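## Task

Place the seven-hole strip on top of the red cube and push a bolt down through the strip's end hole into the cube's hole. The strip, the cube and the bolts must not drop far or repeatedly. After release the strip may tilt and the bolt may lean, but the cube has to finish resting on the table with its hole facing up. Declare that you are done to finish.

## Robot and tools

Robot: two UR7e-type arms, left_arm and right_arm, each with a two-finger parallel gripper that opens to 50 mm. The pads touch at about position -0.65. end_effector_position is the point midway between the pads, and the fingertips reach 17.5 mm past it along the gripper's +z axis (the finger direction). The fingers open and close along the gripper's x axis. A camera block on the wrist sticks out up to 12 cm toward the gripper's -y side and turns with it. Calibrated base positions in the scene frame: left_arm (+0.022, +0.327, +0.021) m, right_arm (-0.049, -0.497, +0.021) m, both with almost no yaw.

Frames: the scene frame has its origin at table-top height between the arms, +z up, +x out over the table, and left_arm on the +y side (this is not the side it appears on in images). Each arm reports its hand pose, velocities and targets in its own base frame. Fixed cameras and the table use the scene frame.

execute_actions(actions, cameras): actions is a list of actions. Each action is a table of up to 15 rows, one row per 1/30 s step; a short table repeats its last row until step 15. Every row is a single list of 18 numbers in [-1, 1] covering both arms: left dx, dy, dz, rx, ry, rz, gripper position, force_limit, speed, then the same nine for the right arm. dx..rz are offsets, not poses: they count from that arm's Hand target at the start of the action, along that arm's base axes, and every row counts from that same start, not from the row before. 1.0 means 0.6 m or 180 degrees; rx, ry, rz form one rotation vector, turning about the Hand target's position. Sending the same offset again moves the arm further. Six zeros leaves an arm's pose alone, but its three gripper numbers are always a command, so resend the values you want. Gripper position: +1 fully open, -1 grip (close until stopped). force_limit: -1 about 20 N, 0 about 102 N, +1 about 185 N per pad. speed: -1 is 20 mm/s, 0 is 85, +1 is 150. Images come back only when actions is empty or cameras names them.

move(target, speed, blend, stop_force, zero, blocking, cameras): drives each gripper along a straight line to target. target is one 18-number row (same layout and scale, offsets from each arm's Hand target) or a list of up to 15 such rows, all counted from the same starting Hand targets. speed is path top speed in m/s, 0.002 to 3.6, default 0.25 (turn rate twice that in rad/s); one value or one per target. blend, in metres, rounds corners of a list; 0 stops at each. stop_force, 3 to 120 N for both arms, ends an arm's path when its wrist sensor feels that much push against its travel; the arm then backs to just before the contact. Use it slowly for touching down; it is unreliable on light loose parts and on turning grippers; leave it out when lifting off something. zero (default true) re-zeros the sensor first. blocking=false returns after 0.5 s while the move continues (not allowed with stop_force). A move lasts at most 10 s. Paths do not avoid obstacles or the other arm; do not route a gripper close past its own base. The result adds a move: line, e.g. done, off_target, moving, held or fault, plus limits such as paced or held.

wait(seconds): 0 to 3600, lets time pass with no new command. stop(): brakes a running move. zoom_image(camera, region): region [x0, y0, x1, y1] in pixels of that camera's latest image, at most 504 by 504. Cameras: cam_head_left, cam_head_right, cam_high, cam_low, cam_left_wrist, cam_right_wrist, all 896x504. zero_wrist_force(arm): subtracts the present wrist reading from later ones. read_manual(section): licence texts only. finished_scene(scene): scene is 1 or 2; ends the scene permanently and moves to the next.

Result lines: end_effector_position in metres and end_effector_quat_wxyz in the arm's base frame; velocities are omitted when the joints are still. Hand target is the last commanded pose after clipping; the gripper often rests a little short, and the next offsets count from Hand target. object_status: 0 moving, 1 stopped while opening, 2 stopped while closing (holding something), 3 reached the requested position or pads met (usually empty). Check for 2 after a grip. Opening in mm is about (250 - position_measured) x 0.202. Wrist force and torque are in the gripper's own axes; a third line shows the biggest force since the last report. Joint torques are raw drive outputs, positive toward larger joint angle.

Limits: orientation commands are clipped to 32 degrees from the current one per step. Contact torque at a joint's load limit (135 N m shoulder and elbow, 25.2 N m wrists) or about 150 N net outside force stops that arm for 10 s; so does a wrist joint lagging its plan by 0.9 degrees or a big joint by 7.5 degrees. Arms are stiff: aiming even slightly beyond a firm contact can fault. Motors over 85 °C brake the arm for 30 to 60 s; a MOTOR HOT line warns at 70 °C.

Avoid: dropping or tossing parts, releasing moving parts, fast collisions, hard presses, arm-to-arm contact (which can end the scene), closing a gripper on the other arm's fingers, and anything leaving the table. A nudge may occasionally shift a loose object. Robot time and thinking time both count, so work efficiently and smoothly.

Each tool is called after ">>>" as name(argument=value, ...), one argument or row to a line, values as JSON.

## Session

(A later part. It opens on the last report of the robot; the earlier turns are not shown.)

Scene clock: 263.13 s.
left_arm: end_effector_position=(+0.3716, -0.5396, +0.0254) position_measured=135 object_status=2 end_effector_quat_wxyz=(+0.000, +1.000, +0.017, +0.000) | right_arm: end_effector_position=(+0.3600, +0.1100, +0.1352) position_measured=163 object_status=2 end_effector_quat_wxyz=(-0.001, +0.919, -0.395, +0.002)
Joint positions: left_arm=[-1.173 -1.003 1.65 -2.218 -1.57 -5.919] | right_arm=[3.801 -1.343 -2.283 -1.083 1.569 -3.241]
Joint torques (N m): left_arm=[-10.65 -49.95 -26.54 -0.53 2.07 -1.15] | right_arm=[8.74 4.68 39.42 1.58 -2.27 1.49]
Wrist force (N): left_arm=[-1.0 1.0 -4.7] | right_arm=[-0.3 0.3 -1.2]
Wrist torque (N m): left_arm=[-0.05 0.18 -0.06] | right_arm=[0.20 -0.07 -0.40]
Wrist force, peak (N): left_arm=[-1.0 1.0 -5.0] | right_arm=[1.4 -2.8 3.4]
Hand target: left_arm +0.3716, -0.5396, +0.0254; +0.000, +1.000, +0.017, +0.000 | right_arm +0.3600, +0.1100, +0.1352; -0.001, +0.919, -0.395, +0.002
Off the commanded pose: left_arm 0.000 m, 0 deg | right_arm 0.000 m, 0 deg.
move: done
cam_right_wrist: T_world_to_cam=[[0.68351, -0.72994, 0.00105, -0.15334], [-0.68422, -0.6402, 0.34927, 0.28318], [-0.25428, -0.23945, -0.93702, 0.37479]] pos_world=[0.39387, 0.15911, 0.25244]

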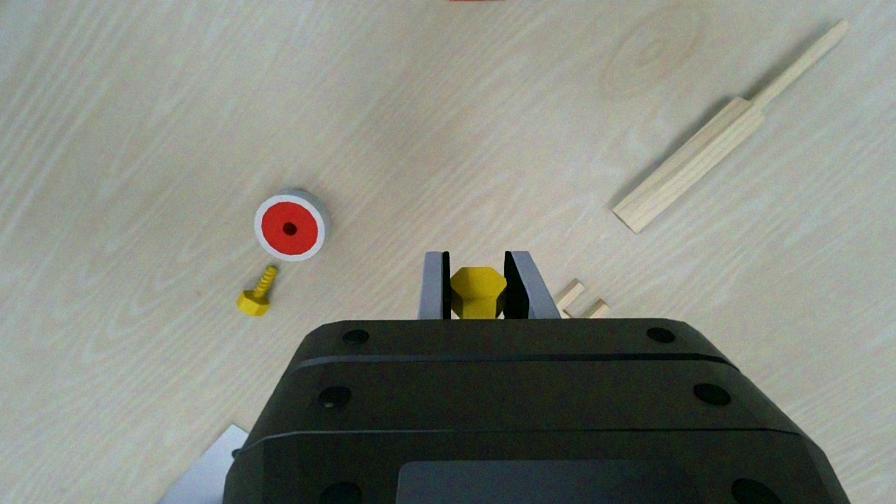

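>>> move(
  target=[0,0,0,0,0,0,-1,-0.7,-0.5,0,0,-0.215,0,0,0,-1,-0.7,-1],
  speed=0.2,
)

>>> move(
  target=[0,0,0,0,0,0,-1,-0.7,-0.5,0,0,-0.011,0,0,0,-1,-0.7,-1],
  speed=0.006,
  stop_force=4,
)

>>> move(
  target=[
    [0,0,0,0,0,0,-1,-0.7,-0.5,0,0,0,0,0,0,1,0,-0.5],
    [0,0,0,0,0,0,-1,-0.7,-0.5,0,0,0.02,-0.065,0.0685,0,1,0,-0.5],
    [0,0,0,0,0,0,-1,-0.7,-0.5,0,0,0.001,-0.065,0.0685,0,1,0,-0.5],
    [0,0,0,0,0,0,-1,-0.7,-0.5,0,0,0.001,-0.065,0.0685,0,-1,-0.7,-1],
    [0,0,0,0,0,0,-1,-0.7,-0.5,0,0,0.22,-0.065,0.0685,0,-1,-0.7,-1],
    [0,0,0,0,0,0,-1,-0.7,-0.5,0.1372,0.1115,0.22,0.2293,-0.2416,0,-1,-0.7,-1],
  ],
  speed=0.2,
  cameras=["cam_head_right","cam_high","cam_right_wrist"],
)

>>> zoom_image(
  camera="cam_head_right",
  region=[630, 260, 670, 300],
)

>>> zoom_image(
  camera="cam_high",
  region=[310, 145, 350, 185],
)

Scene clock: 270.43 s.
left_arm: end_effector_position=(+0.3716, -0.5396, +0.0254) position_measured=135 object_status=2 end_effector_quat_wxyz=(+0.000, +1.000, +0.017, +0.000) | right_arm: end_effector_position=(+0.3599, +0.1100, +0.0062) position_measured=163 object_status=2 end_effector_quat_wxyz=(-0.001, +0.919, -0.395, +0.002)
Joint positions: left_arm=[-1.173 -1.003 1.65 -2.218 -1.57 -5.919] | right_arm=[3.801 -1.634 -2.469 -0.606 1.569 -3.241]
Joint torques (N m): left_arm=[-10.87 -50.01 -26.38 -0.6 2.02 -1.21] | right_arm=[-7.2 10.69 2.7 4.31 2.48 -1.98]
Wrist force (N): left_arm=[-0.9 0.7 -4.9] | right_arm=[-0.4 0.5 -1.1]
Wrist torque (N m): left_arm=[-0.09 0.17 -0.06] | right_arm=[0.24 -0.05 -0.31]
Wrist force, peak (N): left_arm=[-1.0 1.0 -5.1] | right_arm=[-0.2 0.6 -2.3]
Hand target: left_arm +0.3716, -0.5396, +0.0254; +0.000, +1.000, +0.017, +0.000 | right_arm +0.3600, +0.1100, +0.0062; -0.001, +0.919, -0.395, +0.002
Off the commanded pose: left_arm 0.000 m, 0 deg | right_arm 0.000 m, 0 deg.
move: done

Scene clock: 272.50 s.
left_arm: end_effector_position=(+0.3716, -0.5396, +0.0254) position_measured=135 object_status=2 end_effector_quat_wxyz=(+0.000, +1.000, +0.017, +0.000) | right_arm: end_effector_position=(+0.3600, +0.1100, -0.0004) position_measured=163 object_status=2 end_effector_quat_wxyz=(-0.001, +0.919, -0.395, +0.002)
Joint positions: left_arm=[-1.173 -1.003 1.65 -2.218 -1.57 -5.919] | right_arm=[3.801 -1.655 -2.476 -0.578 1.569 -3.241]
Joint torques (N m): left_arm=[-11.73 -49.63 -27.2 -0.62 2.05 -1.09] | right_arm=[-8.28 12.59 3.39 4.47 2.3 -2.06]
Wrist force (N): left_arm=[-0.9 0.9 -4.9] | right_arm=[0.0 0.6 -0.8]
Wrist torque (N m): left_arm=[-0.06 0.15 -0.06] | right_arm=[0.25 -0.10 -0.31]
Wrist force, peak (N): left_arm=[-1.0 1.0 -5.0] | right_arm=[-0.2 0.9 -1.1]
Hand target: left_arm +0.3716, -0.5396, +0.0254; +0.000, +1.000, +0.017, +0.000 | right_arm +0.3600, +0.1100, -0.0004; -0.001, +0.919, -0.395, +0.002
Off the commanded pose: left_arm 0.000 m, 0 deg | right_arm 0.000 m, 0 deg.
move: done

Scene clock: 282.90 s.
left_arm: end_effector_position=(+0.3716, -0.5396, +0.0254) position_measured=135 object_status=2 end_effector_quat_wxyz=(+0.000, +1.000, +0.017, +0.000) | right_arm: end_effector_position=(+0.4423, +0.1769, +0.1316) position_measured=163 object_status=2 end_effector_quat_wxyz=(-0.460, +0.795, -0.342, +0.199)
Joint positions: left_arm=[-1.173 -1.003 1.65 -2.218 -1.57 -5.919] | right_arm=[3.719 -1.912 -2.663 0.905 1.726 -3.233]
Joint torques (N m): left_arm=[-11.97 -49.26 -26.85 -0.68 2.01 -1.05] | right_arm=[-9.14 13.86 20.86 4.72 2.72 1.49]
Wrist force (N): left_arm=[-0.8 0.8 -5.0] | right_arm=[1.4 -1.6 2.2]
Wrist torque (N m): left_arm=[-0.08 0.15 -0.06] | right_arm=[-0.47 -0.24 -0.21]
Wrist force, peak (N): left_arm=[-0.8 1.1 -5.0] | right_arm=[-0.6 1.4 -3.0]
Hand target: left_arm +0.3716, -0.5396, +0.0254; +0.000, +1.000, +0.017, +0.000 | right_arm +0.4423, +0.1769, +0.1316; -0.460, +0.795, -0.342, +0.199
Off the commanded pose: left_arm 0.000 m, 0 deg | right_arm 0.000 m, 0 deg.
move: done
cam_right_wrist: T_world_to_cam=[[0.68529, -0.72825, -0.00525, -0.16105], [-0.56442, -0.52654, -0.63576, 0.44013], [0.46023, 0.43865, -0.77187, -0.04926]] pos_world=[0.38145, 0.13607, 0.24095]

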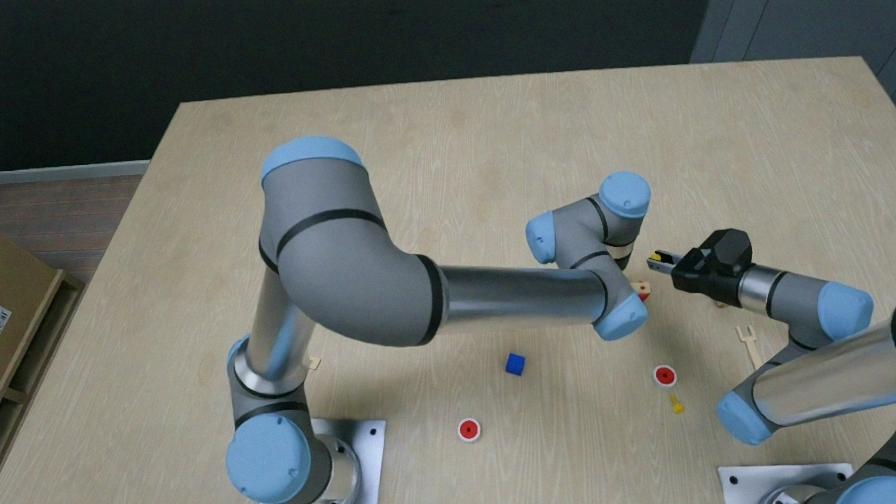

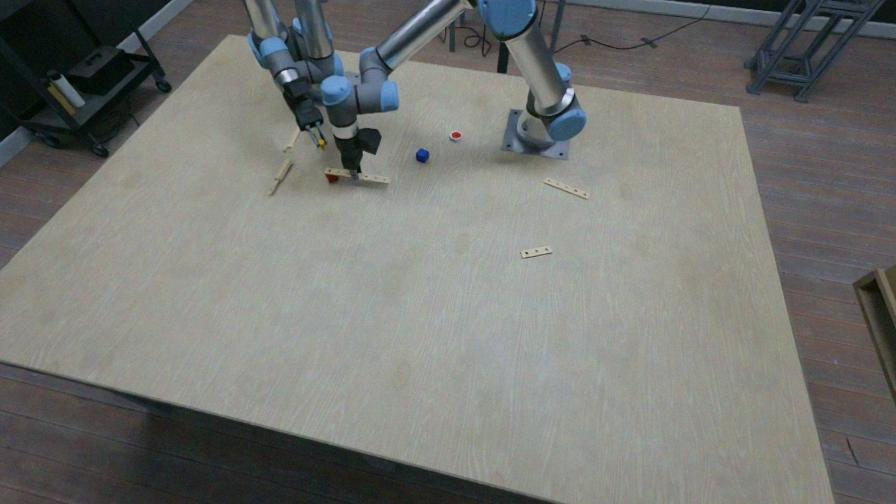

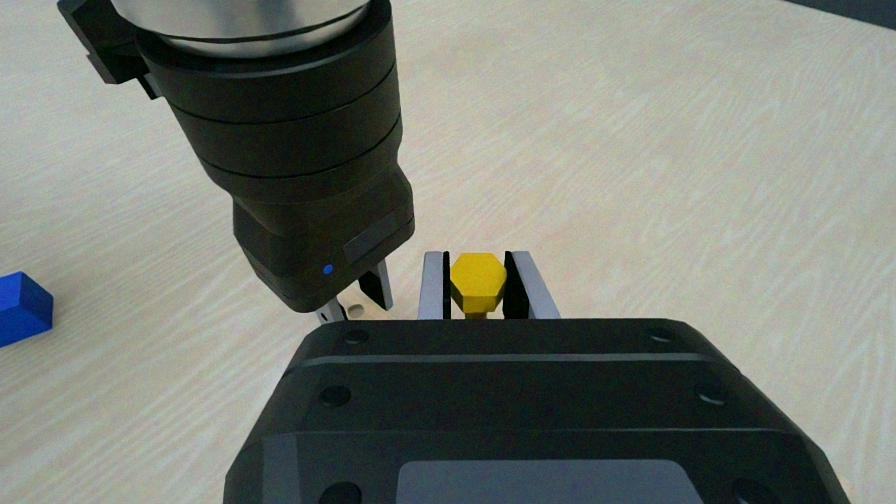

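Scaled by 12.600 from the camera's image (finer frame: 1280x720).

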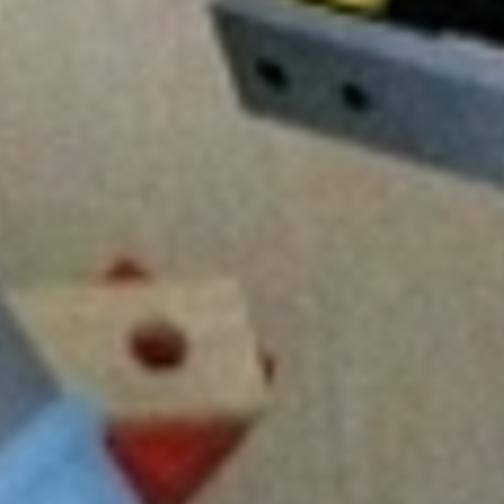

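Scaled by 12.600 from the camera's image (finer frame: 1280x720).

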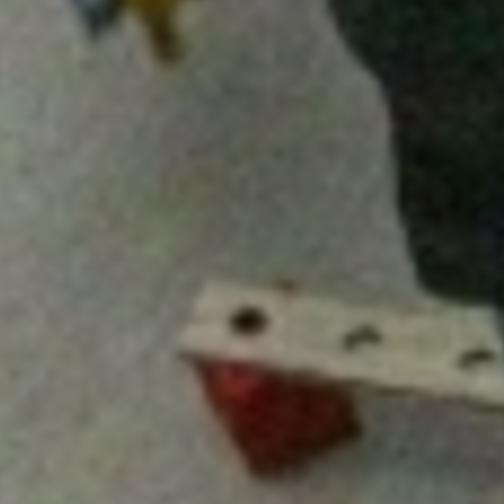

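>>> zoom_image(
  camera="cam_head_right",
  region=[636, 278, 654, 296],
)

Scaled by 28.000 from the camera's image (finer frame: 1280x720).

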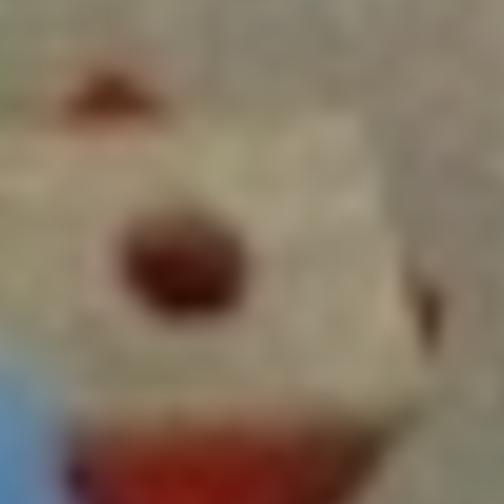

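>>> move(
  target=[
    [0,0,0.005,0,0,0,-1,-0.7,-0.5,-0.0033,0.0017,-0.07,0,0,0,-1,-0.7,-1],
    [-0.0033,0.0017,0.005,0,0,0,-1,-0.7,-0.5,-0.0033,0.0017,-0.141,0,0,0,-1,-0.7,-1],
  ],
  speed=0.1,
)

>>> move(
  target=[0,0,-0.01,0,0,0,-1,-0.7,-0.5,0,0,0,0,0,0,-1,-0.7,-1],
  speed=0.01,
  stop_force=3,
  cameras=["cam_head_right","cam_high","cam_right_wrist"],
)

>>> zoom_image(
  camera="cam_head_right",
  region=[634, 270, 658, 294],
)

>>> zoom_image(
  camera="cam_high",
  region=[316, 152, 344, 180],
)

>>> zoom_image(
  camera="cam_right_wrist",
  region=[400, 220, 560, 330],
)

Scene clock: 298.73 s.
left_arm: end_effector_position=(+0.3696, -0.5386, +0.0284) position_measured=135 object_status=2 end_effector_quat_wxyz=(+0.000, +1.000, +0.017, +0.000) | right_arm: end_effector_position=(+0.4403, +0.1779, +0.0470) position_measured=163 object_status=2 end_effector_quat_wxyz=(-0.460, +0.795, -0.342, +0.199)
Joint positions: left_arm=[-1.175 -1.011 1.654 -2.215 -1.57 -5.921] | right_arm=[3.727 -2.336 -2.636 1.303 1.72 -3.229]
Joint torques (N m): left_arm=[-12.39 -53.87 -13.08 -5.03 1.88 -1.59] | right_arm=[7.28 21.22 11.59 4.55 -2.2 1.54]
Wrist force (N): left_arm=[-0.9 1.0 -0.5] | right_arm=[1.2 -1.6 2.4]
Wrist torque (N m): left_arm=[0.18 0.13 -0.05] | right_arm=[-0.48 -0.23 -0.22]
Wrist force, peak (N): left_arm=[-0.8 1.0 -5.1] | right_arm=[1.4 -2.4 2.0]
Hand target: left_arm +0.3696, -0.5386, +0.0284; +0.000, +1.000, +0.017, +0.000 | right_arm +0.4403, +0.1779, +0.0470; -0.460, +0.795, -0.342, +0.199
Off the commanded pose: left_arm 0.000 m, 0 deg | right_arm 0.000 m, 0 deg.
move: done

Scene clock: 300.30 s.
left_arm: end_effector_position=(+0.3696, -0.5386, +0.0257) position_measured=135 object_status=2 end_effector_quat_wxyz=(+0.000, +1.000, +0.017, +0.000) | right_arm: end_effector_position=(+0.4403, +0.1779, +0.0470) position_measured=163 object_status=2 end_effector_quat_wxyz=(-0.460, +0.795, -0.342, +0.199)
Joint positions: left_arm=[-1.175 -1.007 1.656 -2.221 -1.57 -5.921] | right_arm=[3.727 -2.337 -2.636 1.303 1.72 -3.229]
Joint torques (N m): left_arm=[-12.13 -50.81 -27.14 -0.54 2.06 -1.51] | right_arm=[7.02 20.77 11.46 5 -2.15 1.32]
Wrist force (N): left_arm=[-0.9 1.0 -4.1] | right_arm=[0.9 -1.7 2.1]
Wrist torque (N m): left_arm=[-0.03 0.17 -0.06] | right_arm=[-0.49 -0.18 -0.21]
Wrist force, peak (N): left_arm=[-0.9 1.0 -4.9] | right_arm=[1.2 -1.9 2.3]
Hand target: left_arm +0.3696, -0.5386, +0.0257; +0.000, +1.000, +0.017, +0.000 (not the last commanded pose) | right_arm +0.4403, +0.1779, +0.0470; -0.460, +0.795, -0.342, +0.199
Off the commanded pose: left_arm 0.003 m, 0 deg | right_arm 0.000 m, 0 deg.
move: contact (left_arm)
cam_right_wrist: T_world_to_cam=[[0.68522, -0.72832, -0.00525, -0.15936], [-0.56433, -0.52636, -0.63599, 0.38566], [0.46043, 0.43875, -0.77168, -0.11428]] pos_world=[0.37945, 0.13707, 0.15625]

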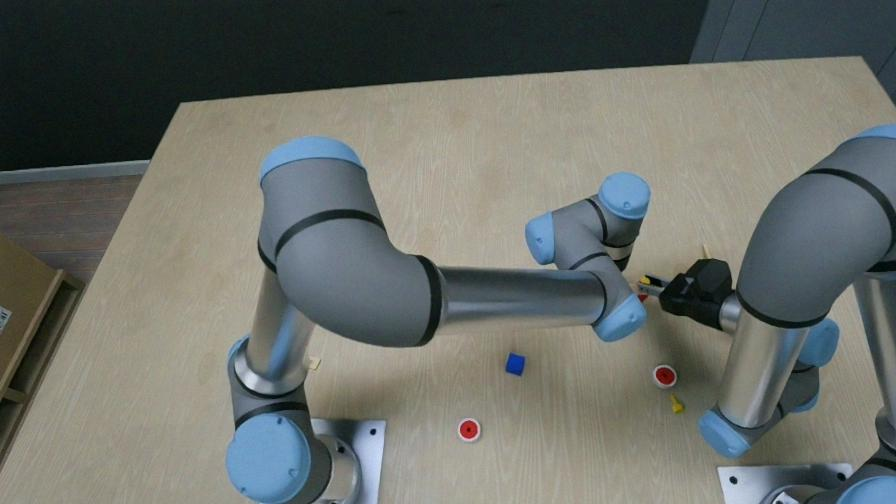

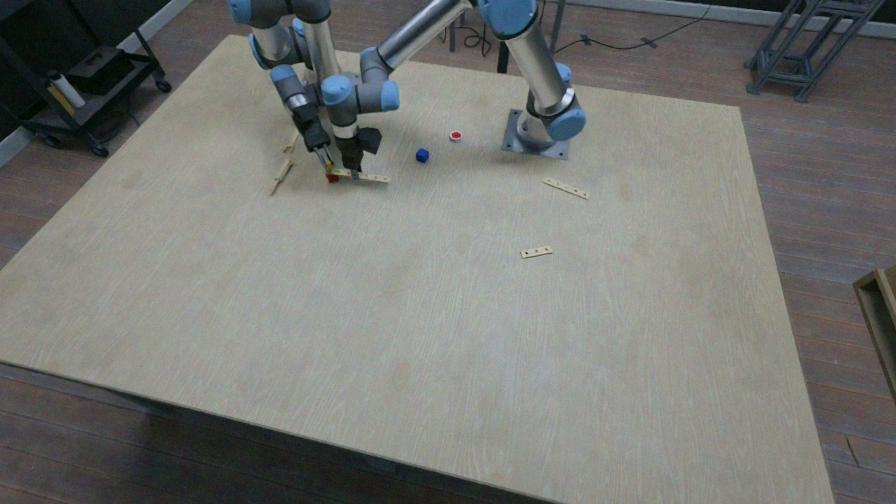

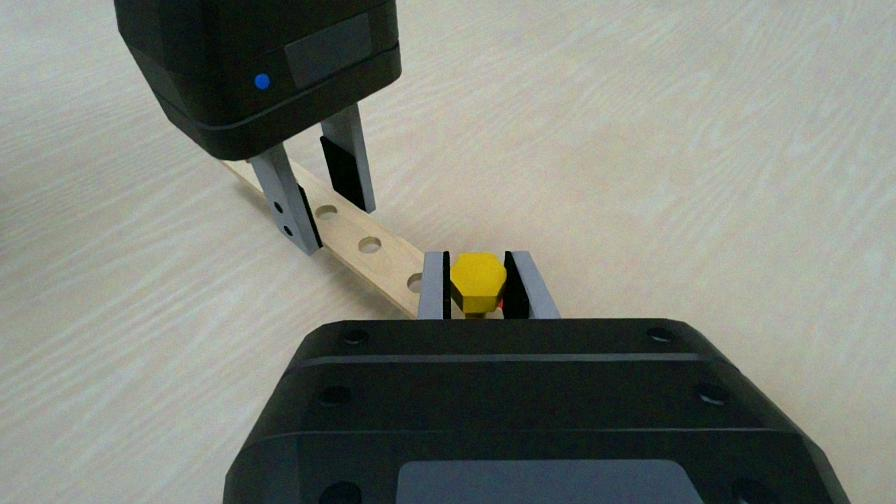

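Scaled by 21.000 from the camera's image (finer frame: 1280x720).

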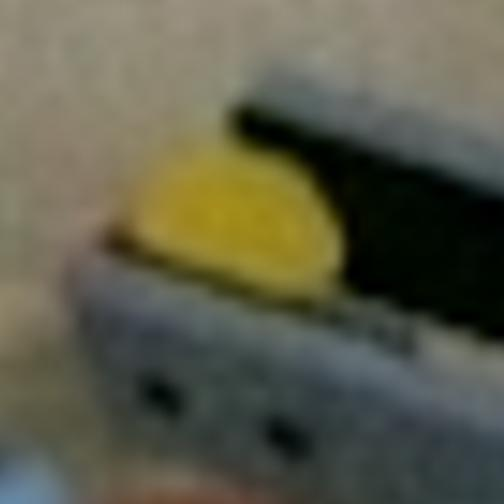

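Scaled by 18.000 from the camera's image (finer frame: 1280x720).

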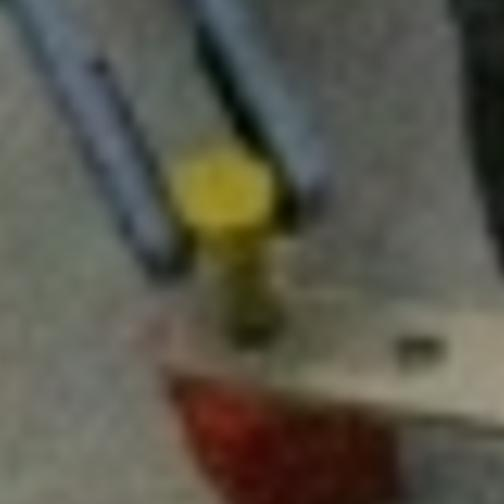

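Scaled by 3.150 from the camera's image (finer frame: 1280x720).

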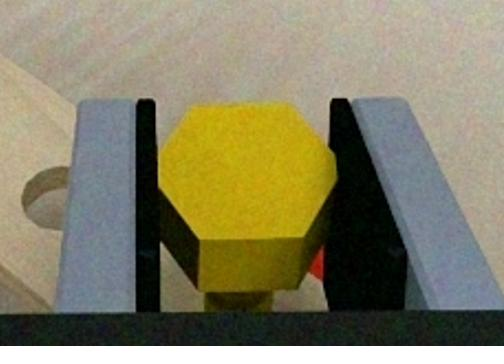

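>>> move(
  target=[0,0,0,0,0,0,-1,-0.7,-0.5,0,0,-0.0233,0,0,0,-1,-0.7,-1],
  speed=0.005,
  stop_force=4,
  cameras=["cam_head_right","cam_high"],
)

>>> zoom_image(
  camera="cam_high",
  region=[316, 152, 344, 180],
)

Scene clock: 309.70 s.
left_arm: end_effector_position=(+0.3696, -0.5386, +0.0257) position_measured=135 object_status=2 end_effector_quat_wxyz=(+0.000, +1.000, +0.017, +0.000) | right_arm: end_effector_position=(+0.4403, +0.1779, +0.0457) position_measured=163 object_status=2 end_effector_quat_wxyz=(-0.460, +0.795, -0.342, +0.199)
Joint positions: left_arm=[-1.175 -1.007 1.656 -2.221 -1.57 -5.921] | right_arm=[3.727 -2.343 -2.635 1.308 1.72 -3.229]
Joint torques (N m): left_arm=[-10.69 -46.42 -25.88 -1.44 2.03 -0.79] | right_arm=[5.91 34.63 -16.87 1.27 -1.64 0.96]
Wrist force (N): left_arm=[-1.1 0.6 -4.9] | right_arm=[1.5 -4.9 0.9]
Wrist torque (N m): left_arm=[0.00 0.20 -0.04] | right_arm=[-0.48 -0.21 -0.22]
Wrist force, peak (N): left_arm=[-1.2 0.1 -5.4] | right_arm=[1.7 -7.3 -0.3]
Hand target: left_arm +0.3696, -0.5386, +0.0257; +0.000, +1.000, +0.017, +0.000 | right_arm +0.4403, +0.1779, +0.0457; -0.460, +0.795, -0.342, +0.199 (not the last commanded pose)
Off the commanded pose: left_arm 0.000 m, 0 deg | right_arm 0.013 m, 0 deg.
move: contact (right_arm)

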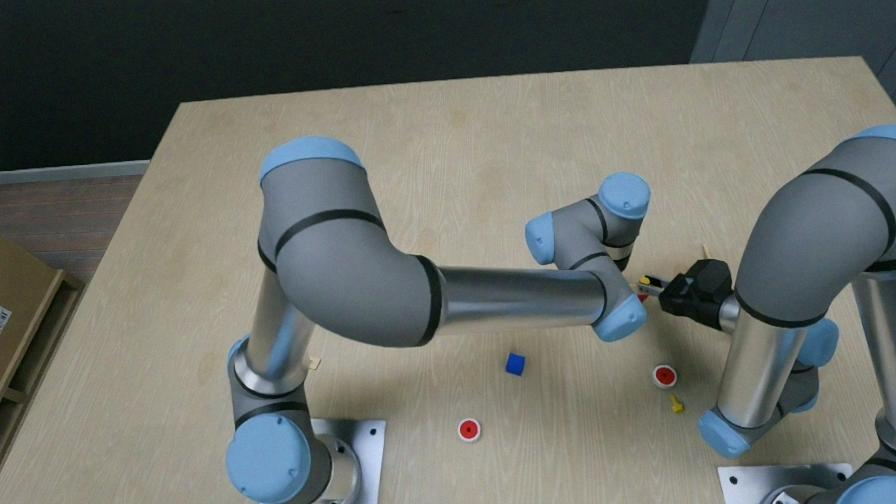

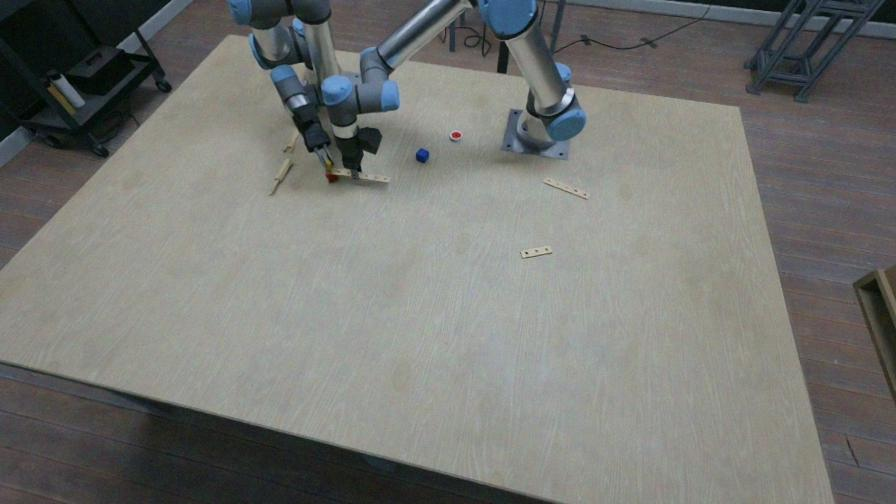

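Scaled by 18.000 from the camera's image (finer frame: 1280x720).

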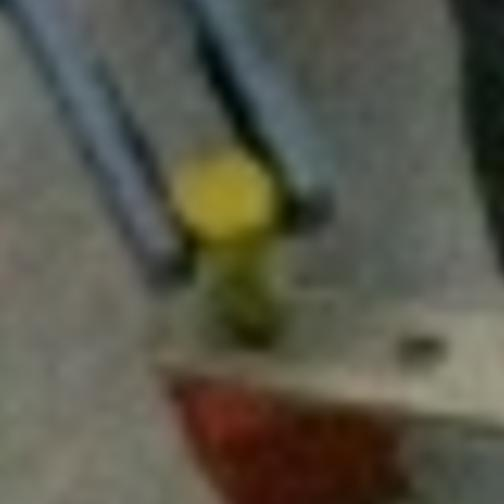

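>>> move(
  target=[
    [0,0,0,0,0,0,-1,-0.7,-0.5,0,0,0.0033,0,0,0,-1,-0.7,-1],
    [0,0,0,0,0,0,-1,-0.7,-0.5,-0.0038,0.0012,0.0033,0,0,0,-1,-0.7,-1],
  ],
  speed=0.05,
)

>>> move(
  target=[0,0,0,0,0,0,-1,-0.7,-0.5,0,0,-0.0235,0,0,0,-1,-0.7,-1],
  speed=0.006,
  stop_force=4,
  cameras=["cam_high","cam_head_right"],
)

>>> zoom_image(
  camera="cam_high",
  region=[316, 152, 344, 180],
)

Scene clock: 314.83 s.
left_arm: end_effector_position=(+0.3696, -0.5386, +0.0257) position_measured=135 object_status=2 end_effector_quat_wxyz=(+0.000, +1.000, +0.017, +0.000) | right_arm: end_effector_position=(+0.4382, +0.1786, +0.0477) position_measured=163 object_status=2 end_effector_quat_wxyz=(-0.460, +0.795, -0.342, +0.199)
Joint positions: left_arm=[-1.175 -1.007 1.656 -2.221 -1.57 -5.921] | right_arm=[3.734 -2.336 -2.642 1.31 1.713 -3.226]
Joint torques (N m): left_arm=[-11.29 -38.2 -24.11 -3.78 2.06 -0.46] | right_arm=[8.53 20.93 -16.01 4.71 -2.21 1.55]
Wrist force (N): left_arm=[-1.0 1.0 -4.0] | right_arm=[1.1 -1.9 2.1]
Wrist torque (N m): left_arm=[-0.02 0.18 -0.06] | right_arm=[-0.52 -0.20 -0.21]
Wrist force, peak (N): left_arm=[-0.8 0.5 -5.2] | right_arm=[1.8 -5.2 0.9]
Hand target: left_arm +0.3696, -0.5386, +0.0257; +0.000, +1.000, +0.017, +0.000 | right_arm +0.4380, +0.1786, +0.0477; -0.460, +0.795, -0.342, +0.199
Off the commanded pose: left_arm 0.000 m, 0 deg | right_arm 0.000 m, 0 deg.
move: done

Scene clock: 316.40 s.
left_arm: end_effector_position=(+0.3696, -0.5386, +0.0257) position_measured=135 object_status=2 end_effector_quat_wxyz=(+0.000, +1.000, +0.017, +0.000) | right_arm: end_effector_position=(+0.4380, +0.1786, +0.0459) position_measured=163 object_status=2 end_effector_quat_wxyz=(-0.460, +0.795, -0.342, +0.199)
Joint positions: left_arm=[-1.175 -1.007 1.656 -2.221 -1.57 -5.921] | right_arm=[3.734 -2.345 -2.641 1.317 1.713 -3.225]
Joint torques (N m): left_arm=[-10.68 -37.86 -24.25 -3.72 2.04 -0.28] | right_arm=[5.96 33.94 -16.81 1.12 -2.29 1.28]
Wrist force (N): left_arm=[-1.2 0.5 -4.7] | right_arm=[1.3 -5.0 0.3]
Wrist torque (N m): left_arm=[0.01 0.19 -0.03] | right_arm=[-0.47 -0.19 -0.22]
Wrist force, peak (N): left_arm=[-1.2 0.2 -5.7] | right_arm=[1.0 -8.6 -1.8]
Hand target: left_arm +0.3696, -0.5386, +0.0257; +0.000, +1.000, +0.017, +0.000 | right_arm +0.4380, +0.1786, +0.0459; -0.460, +0.795, -0.342, +0.199 (not the last commanded pose)
Off the commanded pose: left_arm 0.000 m, 0 deg | right_arm 0.012 m, 0 deg.
move: contact (right_arm)
Images, in order (width x height): cam_head_right 896x504, cam_high 896x504.

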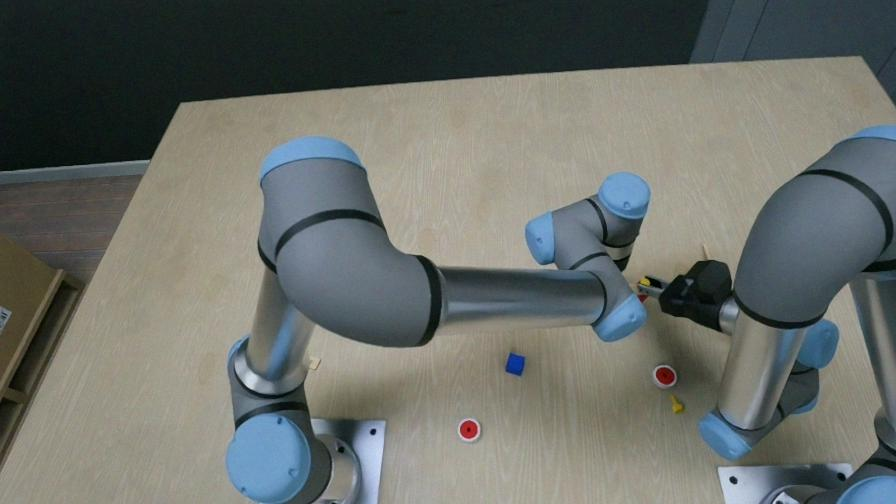

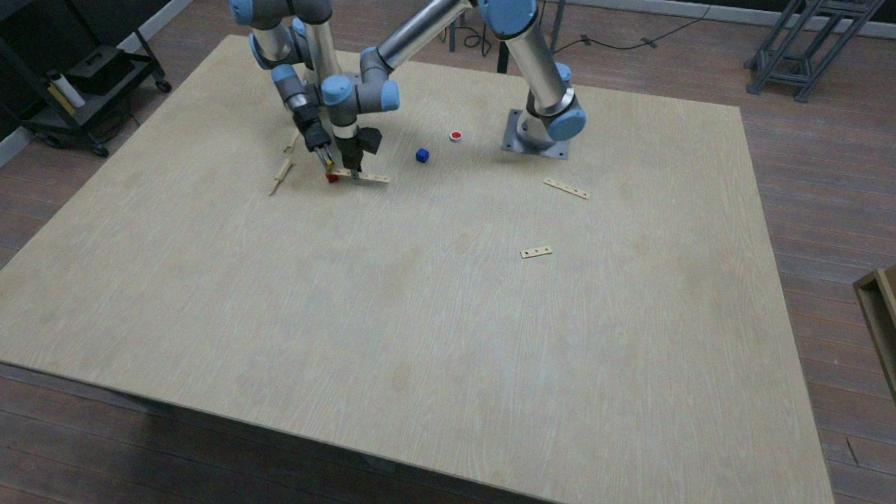

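Scaled by 18.000 from the camera's image (finer frame: 1280x720).

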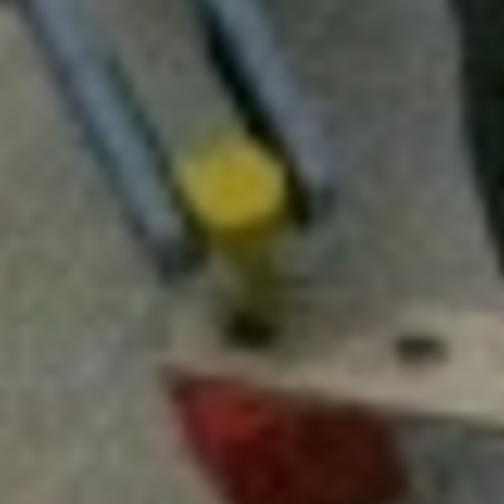

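>>> move(
  target=[
    [0,0,0,0,0,0,-1,-0.7,-0.5,0,0,0.0035,0,0,0,-1,-0.7,-1],
    [0,0,0,0,0,0,-1,-0.7,-0.5,0.0082,-0.0003,0.0035,0.0115,-0.0121,0,-1,-0.7,-1],
  ],
  speed=0.05,
)

>>> move(
  target=[0,0,0,0,0,0,-1,-0.7,-0.5,0,0,-0.0235,0,0,0,-1,-0.7,-1],
  speed=0.006,
  stop_force=4,
  cameras=["cam_high","cam_head_left"],
)

>>> zoom_image(
  camera="cam_high",
  region=[316, 152, 344, 180],
)

Scene clock: 326.23 s.
left_arm: end_effector_position=(+0.3696, -0.5386, +0.0257) position_measured=135 object_status=2 end_effector_quat_wxyz=(+0.000, +1.000, +0.017, +0.000) | right_arm: end_effector_position=(+0.4429, +0.1784, +0.0480) position_measured=163 object_status=2 end_effector_quat_wxyz=(-0.481, +0.783, -0.337, +0.207)
Joint positions: left_arm=[-1.175 -1.007 1.656 -2.221 -1.57 -5.921] | right_arm=[3.718 -2.395 -2.619 1.397 1.732 -3.225]
Joint torques (N m): left_arm=[-9.95 -38.25 -21.49 -3.84 2.08 0.29] | right_arm=[-9.25 23.09 11.73 4.81 2.42 1.44]
Wrist force (N): left_arm=[-1.1 1.3 -4.0] | right_arm=[1.1 -1.7 2.4]
Wrist torque (N m): left_arm=[0.02 0.18 -0.06] | right_arm=[-0.52 -0.19 -0.20]
Wrist force, peak (N): left_arm=[-1.2 0.4 -5.0] | right_arm=[1.6 -5.5 0.4]
Hand target: left_arm +0.3696, -0.5386, +0.0257; +0.000, +1.000, +0.017, +0.000 | right_arm +0.4429, +0.1784, +0.0480; -0.481, +0.783, -0.337, +0.208
Off the commanded pose: left_arm 0.000 m, 0 deg | right_arm 0.000 m, 0 deg.
move: done

Scene clock: 327.97 s.
left_arm: end_effector_position=(+0.3696, -0.5386, +0.0257) position_measured=135 object_status=2 end_effector_quat_wxyz=(+0.000, +1.000, +0.017, +0.000) | right_arm: end_effector_position=(+0.4429, +0.1784, +0.0452) position_measured=163 object_status=2 end_effector_quat_wxyz=(-0.481, +0.783, -0.337, +0.207)
Joint positions: left_arm=[-1.175 -1.007 1.656 -2.221 -1.57 -5.921] | right_arm=[3.718 -2.408 -2.615 1.407 1.732 -3.225]
Joint torques (N m): left_arm=[-9.84 -37.69 -21.22 -3.75 2.05 0.42] | right_arm=[-6.11 34.12 -18.63 1.01 0.96 1.42]
Wrist force (N): left_arm=[-1.0 0.4 -4.7] | right_arm=[1.3 -4.8 0.3]
Wrist torque (N m): left_arm=[0.01 0.14 -0.05] | right_arm=[-0.52 -0.16 -0.21]
Wrist force, peak (N): left_arm=[-0.8 -0.4 -5.8] | right_arm=[1.1 -8.8 -1.5]
Hand target: left_arm +0.3696, -0.5386, +0.0257; +0.000, +1.000, +0.017, +0.000 | right_arm +0.4429, +0.1784, +0.0452; -0.481, +0.783, -0.337, +0.207 (not the last commanded pose)
Off the commanded pose: left_arm 0.000 m, 0 deg | right_arm 0.011 m, 0 deg.
move: contact (right_arm)
Images, in order (width x height): cam_head_left 896x504, cam_high 896x504.

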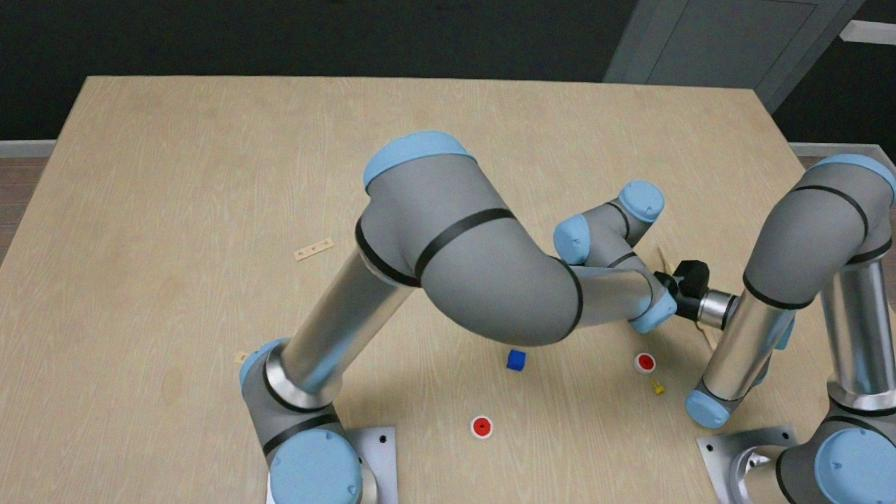

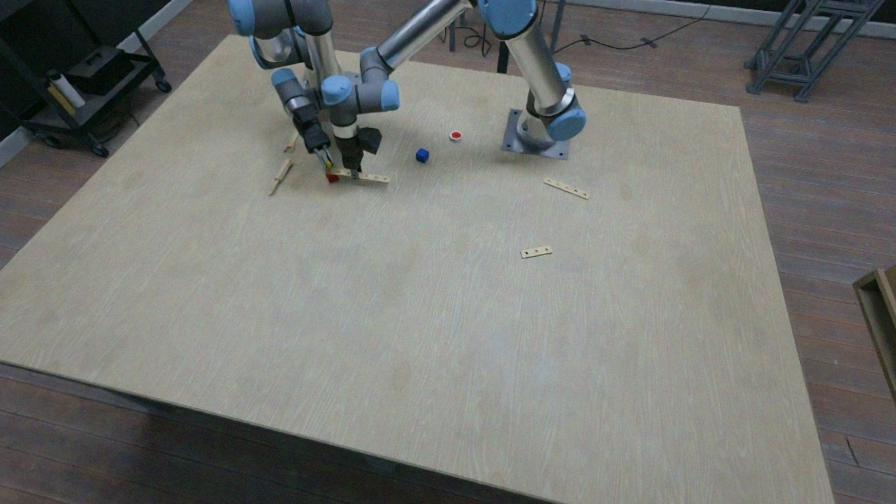

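Scaled by 18.000 from the camera's image (finer frame: 1280x720).

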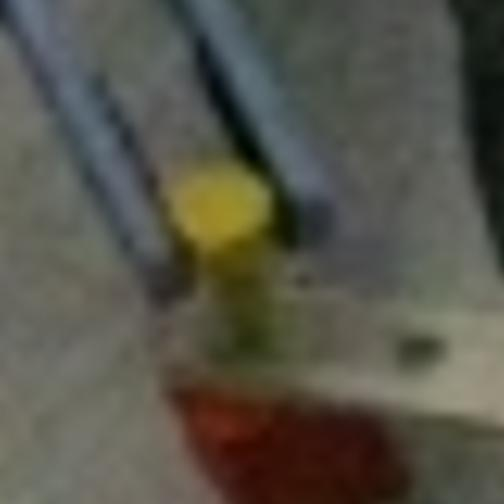

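>>> move(
  target=[
    [0,0,0,0,0,0,-1,-0.7,-0.5,0,0,0.0025,0,0,0,-1,-0.7,-1],
    [0,0,0,0,0,0,-1,-0.7,-0.5,-0.0055,-0.0005,0.0025,0,0,0,-1,-0.7,-1],
  ],
  speed=0.05,
)

>>> move(
  target=[0,0,0,0,0,0,-1,-0.7,-0.5,0,0,-0.022,0,0,0,-1,-0.7,-1],
  speed=0.006,
  stop_force=4,
  cameras=["cam_high","cam_head_right"],
)

>>> zoom_image(
  camera="cam_high",
  region=[322, 158, 338, 174],
)

Scene clock: 333.27 s.
left_arm: end_effector_position=(+0.3696, -0.5386, +0.0257) position_measured=135 object_status=2 end_effector_quat_wxyz=(+0.000, +1.000, +0.017, +0.000) | right_arm: end_effector_position=(+0.4398, +0.1781, +0.0467) position_measured=163 object_status=2 end_effector_quat_wxyz=(-0.481, +0.783, -0.337, +0.207)
Joint positions: left_arm=[-1.175 -1.007 1.656 -2.221 -1.57 -5.921] | right_arm=[3.724 -2.407 -2.626 1.416 1.726 -3.222]
Joint torques (N m): left_arm=[-9.32 -37.54 -20.01 -3.62 2 0.3] | right_arm=[9.45 22.64 -17.22 4.73 -2.01 1.28]
Wrist force (N): left_arm=[-1.2 1.1 -4.1] | right_arm=[1.0 -1.5 2.6]
Wrist torque (N m): left_arm=[-0.03 0.19 -0.05] | right_arm=[-0.49 -0.18 -0.20]
Wrist force, peak (N): left_arm=[-1.2 0.5 -5.0] | right_arm=[1.4 -5.0 0.9]
Hand target: left_arm +0.3696, -0.5386, +0.0257; +0.000, +1.000, +0.017, +0.000 | right_arm +0.4396, +0.1781, +0.0467; -0.481, +0.783, -0.337, +0.207
Off the commanded pose: left_arm 0.000 m, 0 deg | right_arm 0.000 m, 0 deg.
move: done

Scene clock: 334.77 s.
left_arm: end_effector_position=(+0.3696, -0.5386, +0.0257) position_measured=135 object_status=2 end_effector_quat_wxyz=(+0.000, +1.000, +0.017, +0.000) | right_arm: end_effector_position=(+0.4396, +0.1781, +0.0452) position_measured=163 object_status=2 end_effector_quat_wxyz=(-0.481, +0.783, -0.337, +0.207)
Joint positions: left_arm=[-1.175 -1.007 1.656 -2.221 -1.57 -5.921] | right_arm=[3.724 -2.414 -2.624 1.421 1.726 -3.222]
Joint torques (N m): left_arm=[-9.22 -37.74 -19.03 -3.75 2.05 0.32] | right_arm=[4.78 34.5 -17.78 1.08 -2.07 1.27]
Wrist force (N): left_arm=[-1.1 0.6 -4.7] | right_arm=[1.1 -5.0 0.8]
Wrist torque (N m): left_arm=[-0.03 0.19 -0.05] | right_arm=[-0.54 -0.20 -0.19]
Wrist force, peak (N): left_arm=[-0.9 0.3 -5.4] | right_arm=[0.6 -7.9 -0.6]
Hand target: left_arm +0.3696, -0.5386, +0.0257; +0.000, +1.000, +0.017, +0.000 | right_arm +0.4396, +0.1781, +0.0452; -0.481, +0.783, -0.337, +0.207 (not the last commanded pose)
Off the commanded pose: left_arm 0.000 m, 0 deg | right_arm 0.012 m, 0 deg.
move: contact (right_arm)
Images, in order (width x height): cam_head_right 896x504, cam_high 896x504.

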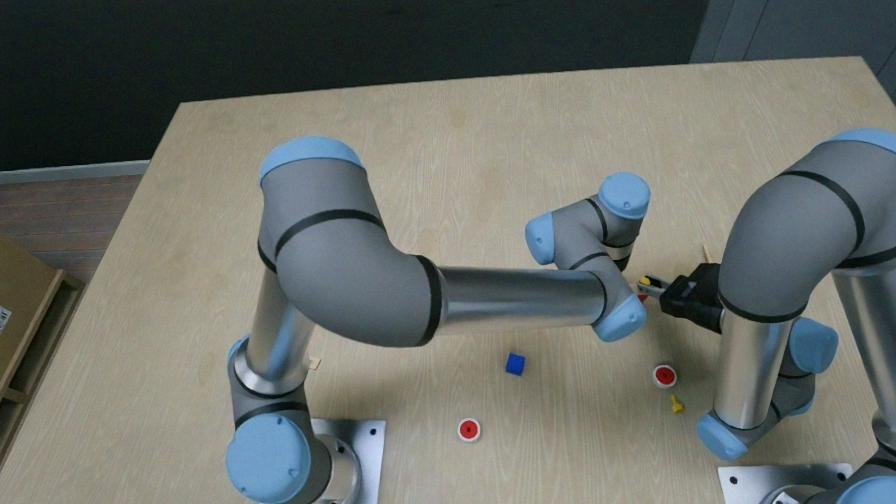

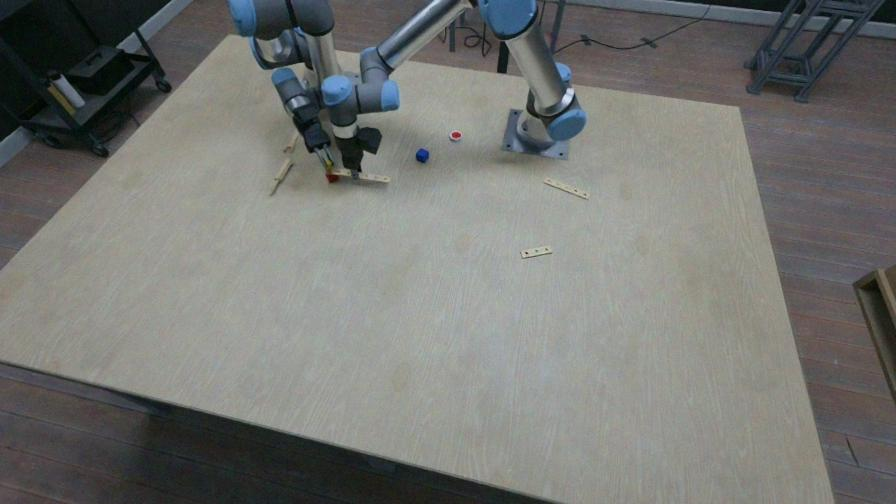

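Scaled by 31.500 from the camera's image (finer frame: 1280x720).

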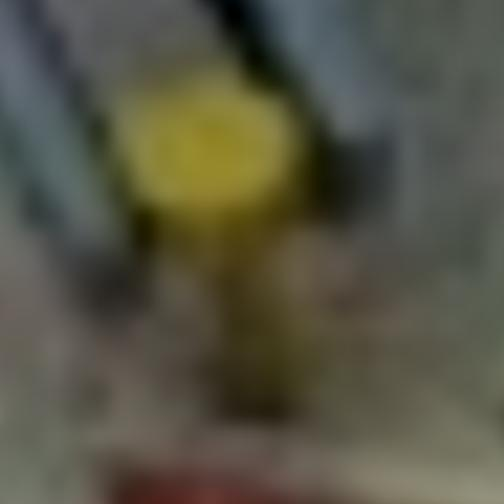

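>>> execute_actions(
  actions=[],
  cameras=["cam_low","cam_head_left"],
)

>>> zoom_image(
  camera="cam_low",
  region=[500, 220, 640, 300],
)

Scene clock: 339.73 s.
left_arm: end_effector_position=(+0.3696, -0.5386, +0.0257) position_measured=135 object_status=2 end_effector_quat_wxyz=(+0.000, +1.000, +0.017, +0.000) | right_arm: end_effector_position=(+0.4396, +0.1781, +0.0452) position_measured=163 object_status=2 end_effector_quat_wxyz=(-0.481, +0.783, -0.337, +0.207)
Joint positions: left_arm=[-1.175 -1.007 1.656 -2.221 -1.57 -5.921] | right_arm=[3.724 -2.414 -2.624 1.421 1.726 -3.222]
Joint velocities: within noise
Joint torques (N m): left_arm=[-8.81 -38.21 -17.05 -3.66 2.1 0.33] | right_arm=[1.48 34.33 -17.9 1.07 -1.53 0.97]
Wrist force (N): left_arm=[-0.9 0.8 -4.6] | right_arm=[1.2 -5.0 0.8]
Wrist torque (N m): left_arm=[0.01 0.16 -0.05] | right_arm=[-0.54 -0.21 -0.19]
Wrist force, peak (N): left_arm=[-1.1 0.7 -5.0] | right_arm=[1.5 -5.3 0.9]
Hand target: left_arm +0.3696, -0.5386, +0.0257; +0.000, +1.000, +0.017, +0.000 | right_arm +0.4396, +0.1781, +0.0452; -0.481, +0.783, -0.337, +0.207 (not the last commanded pose)
Tool commands: left_gripper/position=-1.0 left_gripper/force_limit=-0.7 left_gripper/speed=-0.5 right_gripper/position=-1.0 right_gripper/force_limit=-0.7 right_gripper/speed=-1.0
Off the commanded pose: left_arm 0.000 m, 0 deg | right_arm 0.012 m, 0 deg.
Images, in order (width x height): cam_head_left 896x504, cam_low 896x504.

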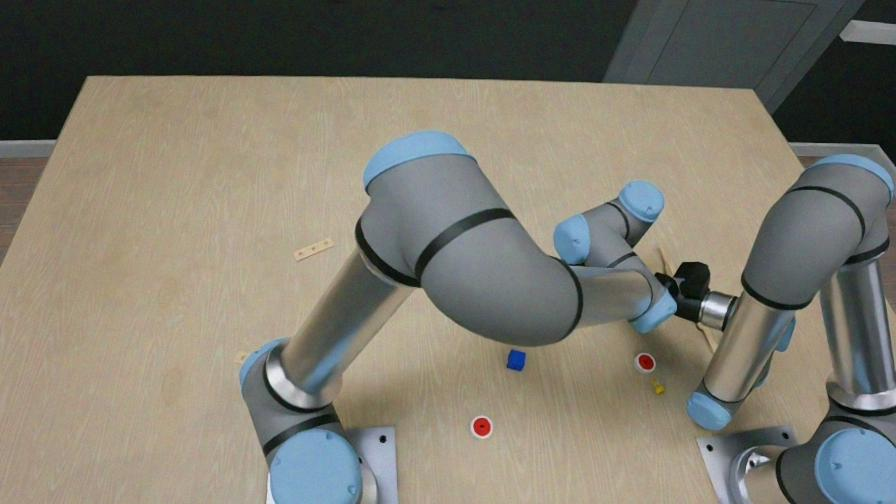

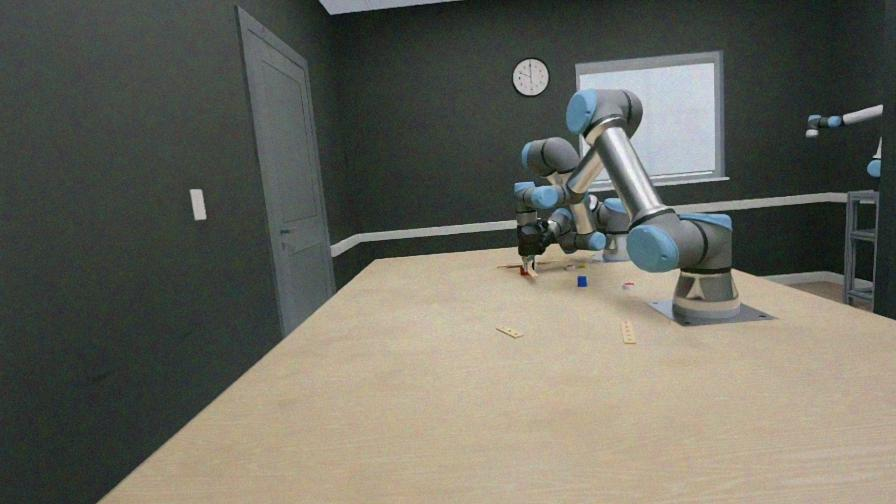

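Scaled by 3.600 from the camera's image (finer frame: 1280x720).

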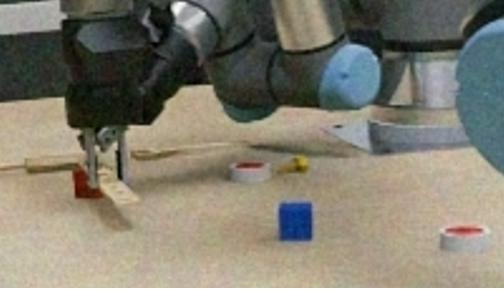

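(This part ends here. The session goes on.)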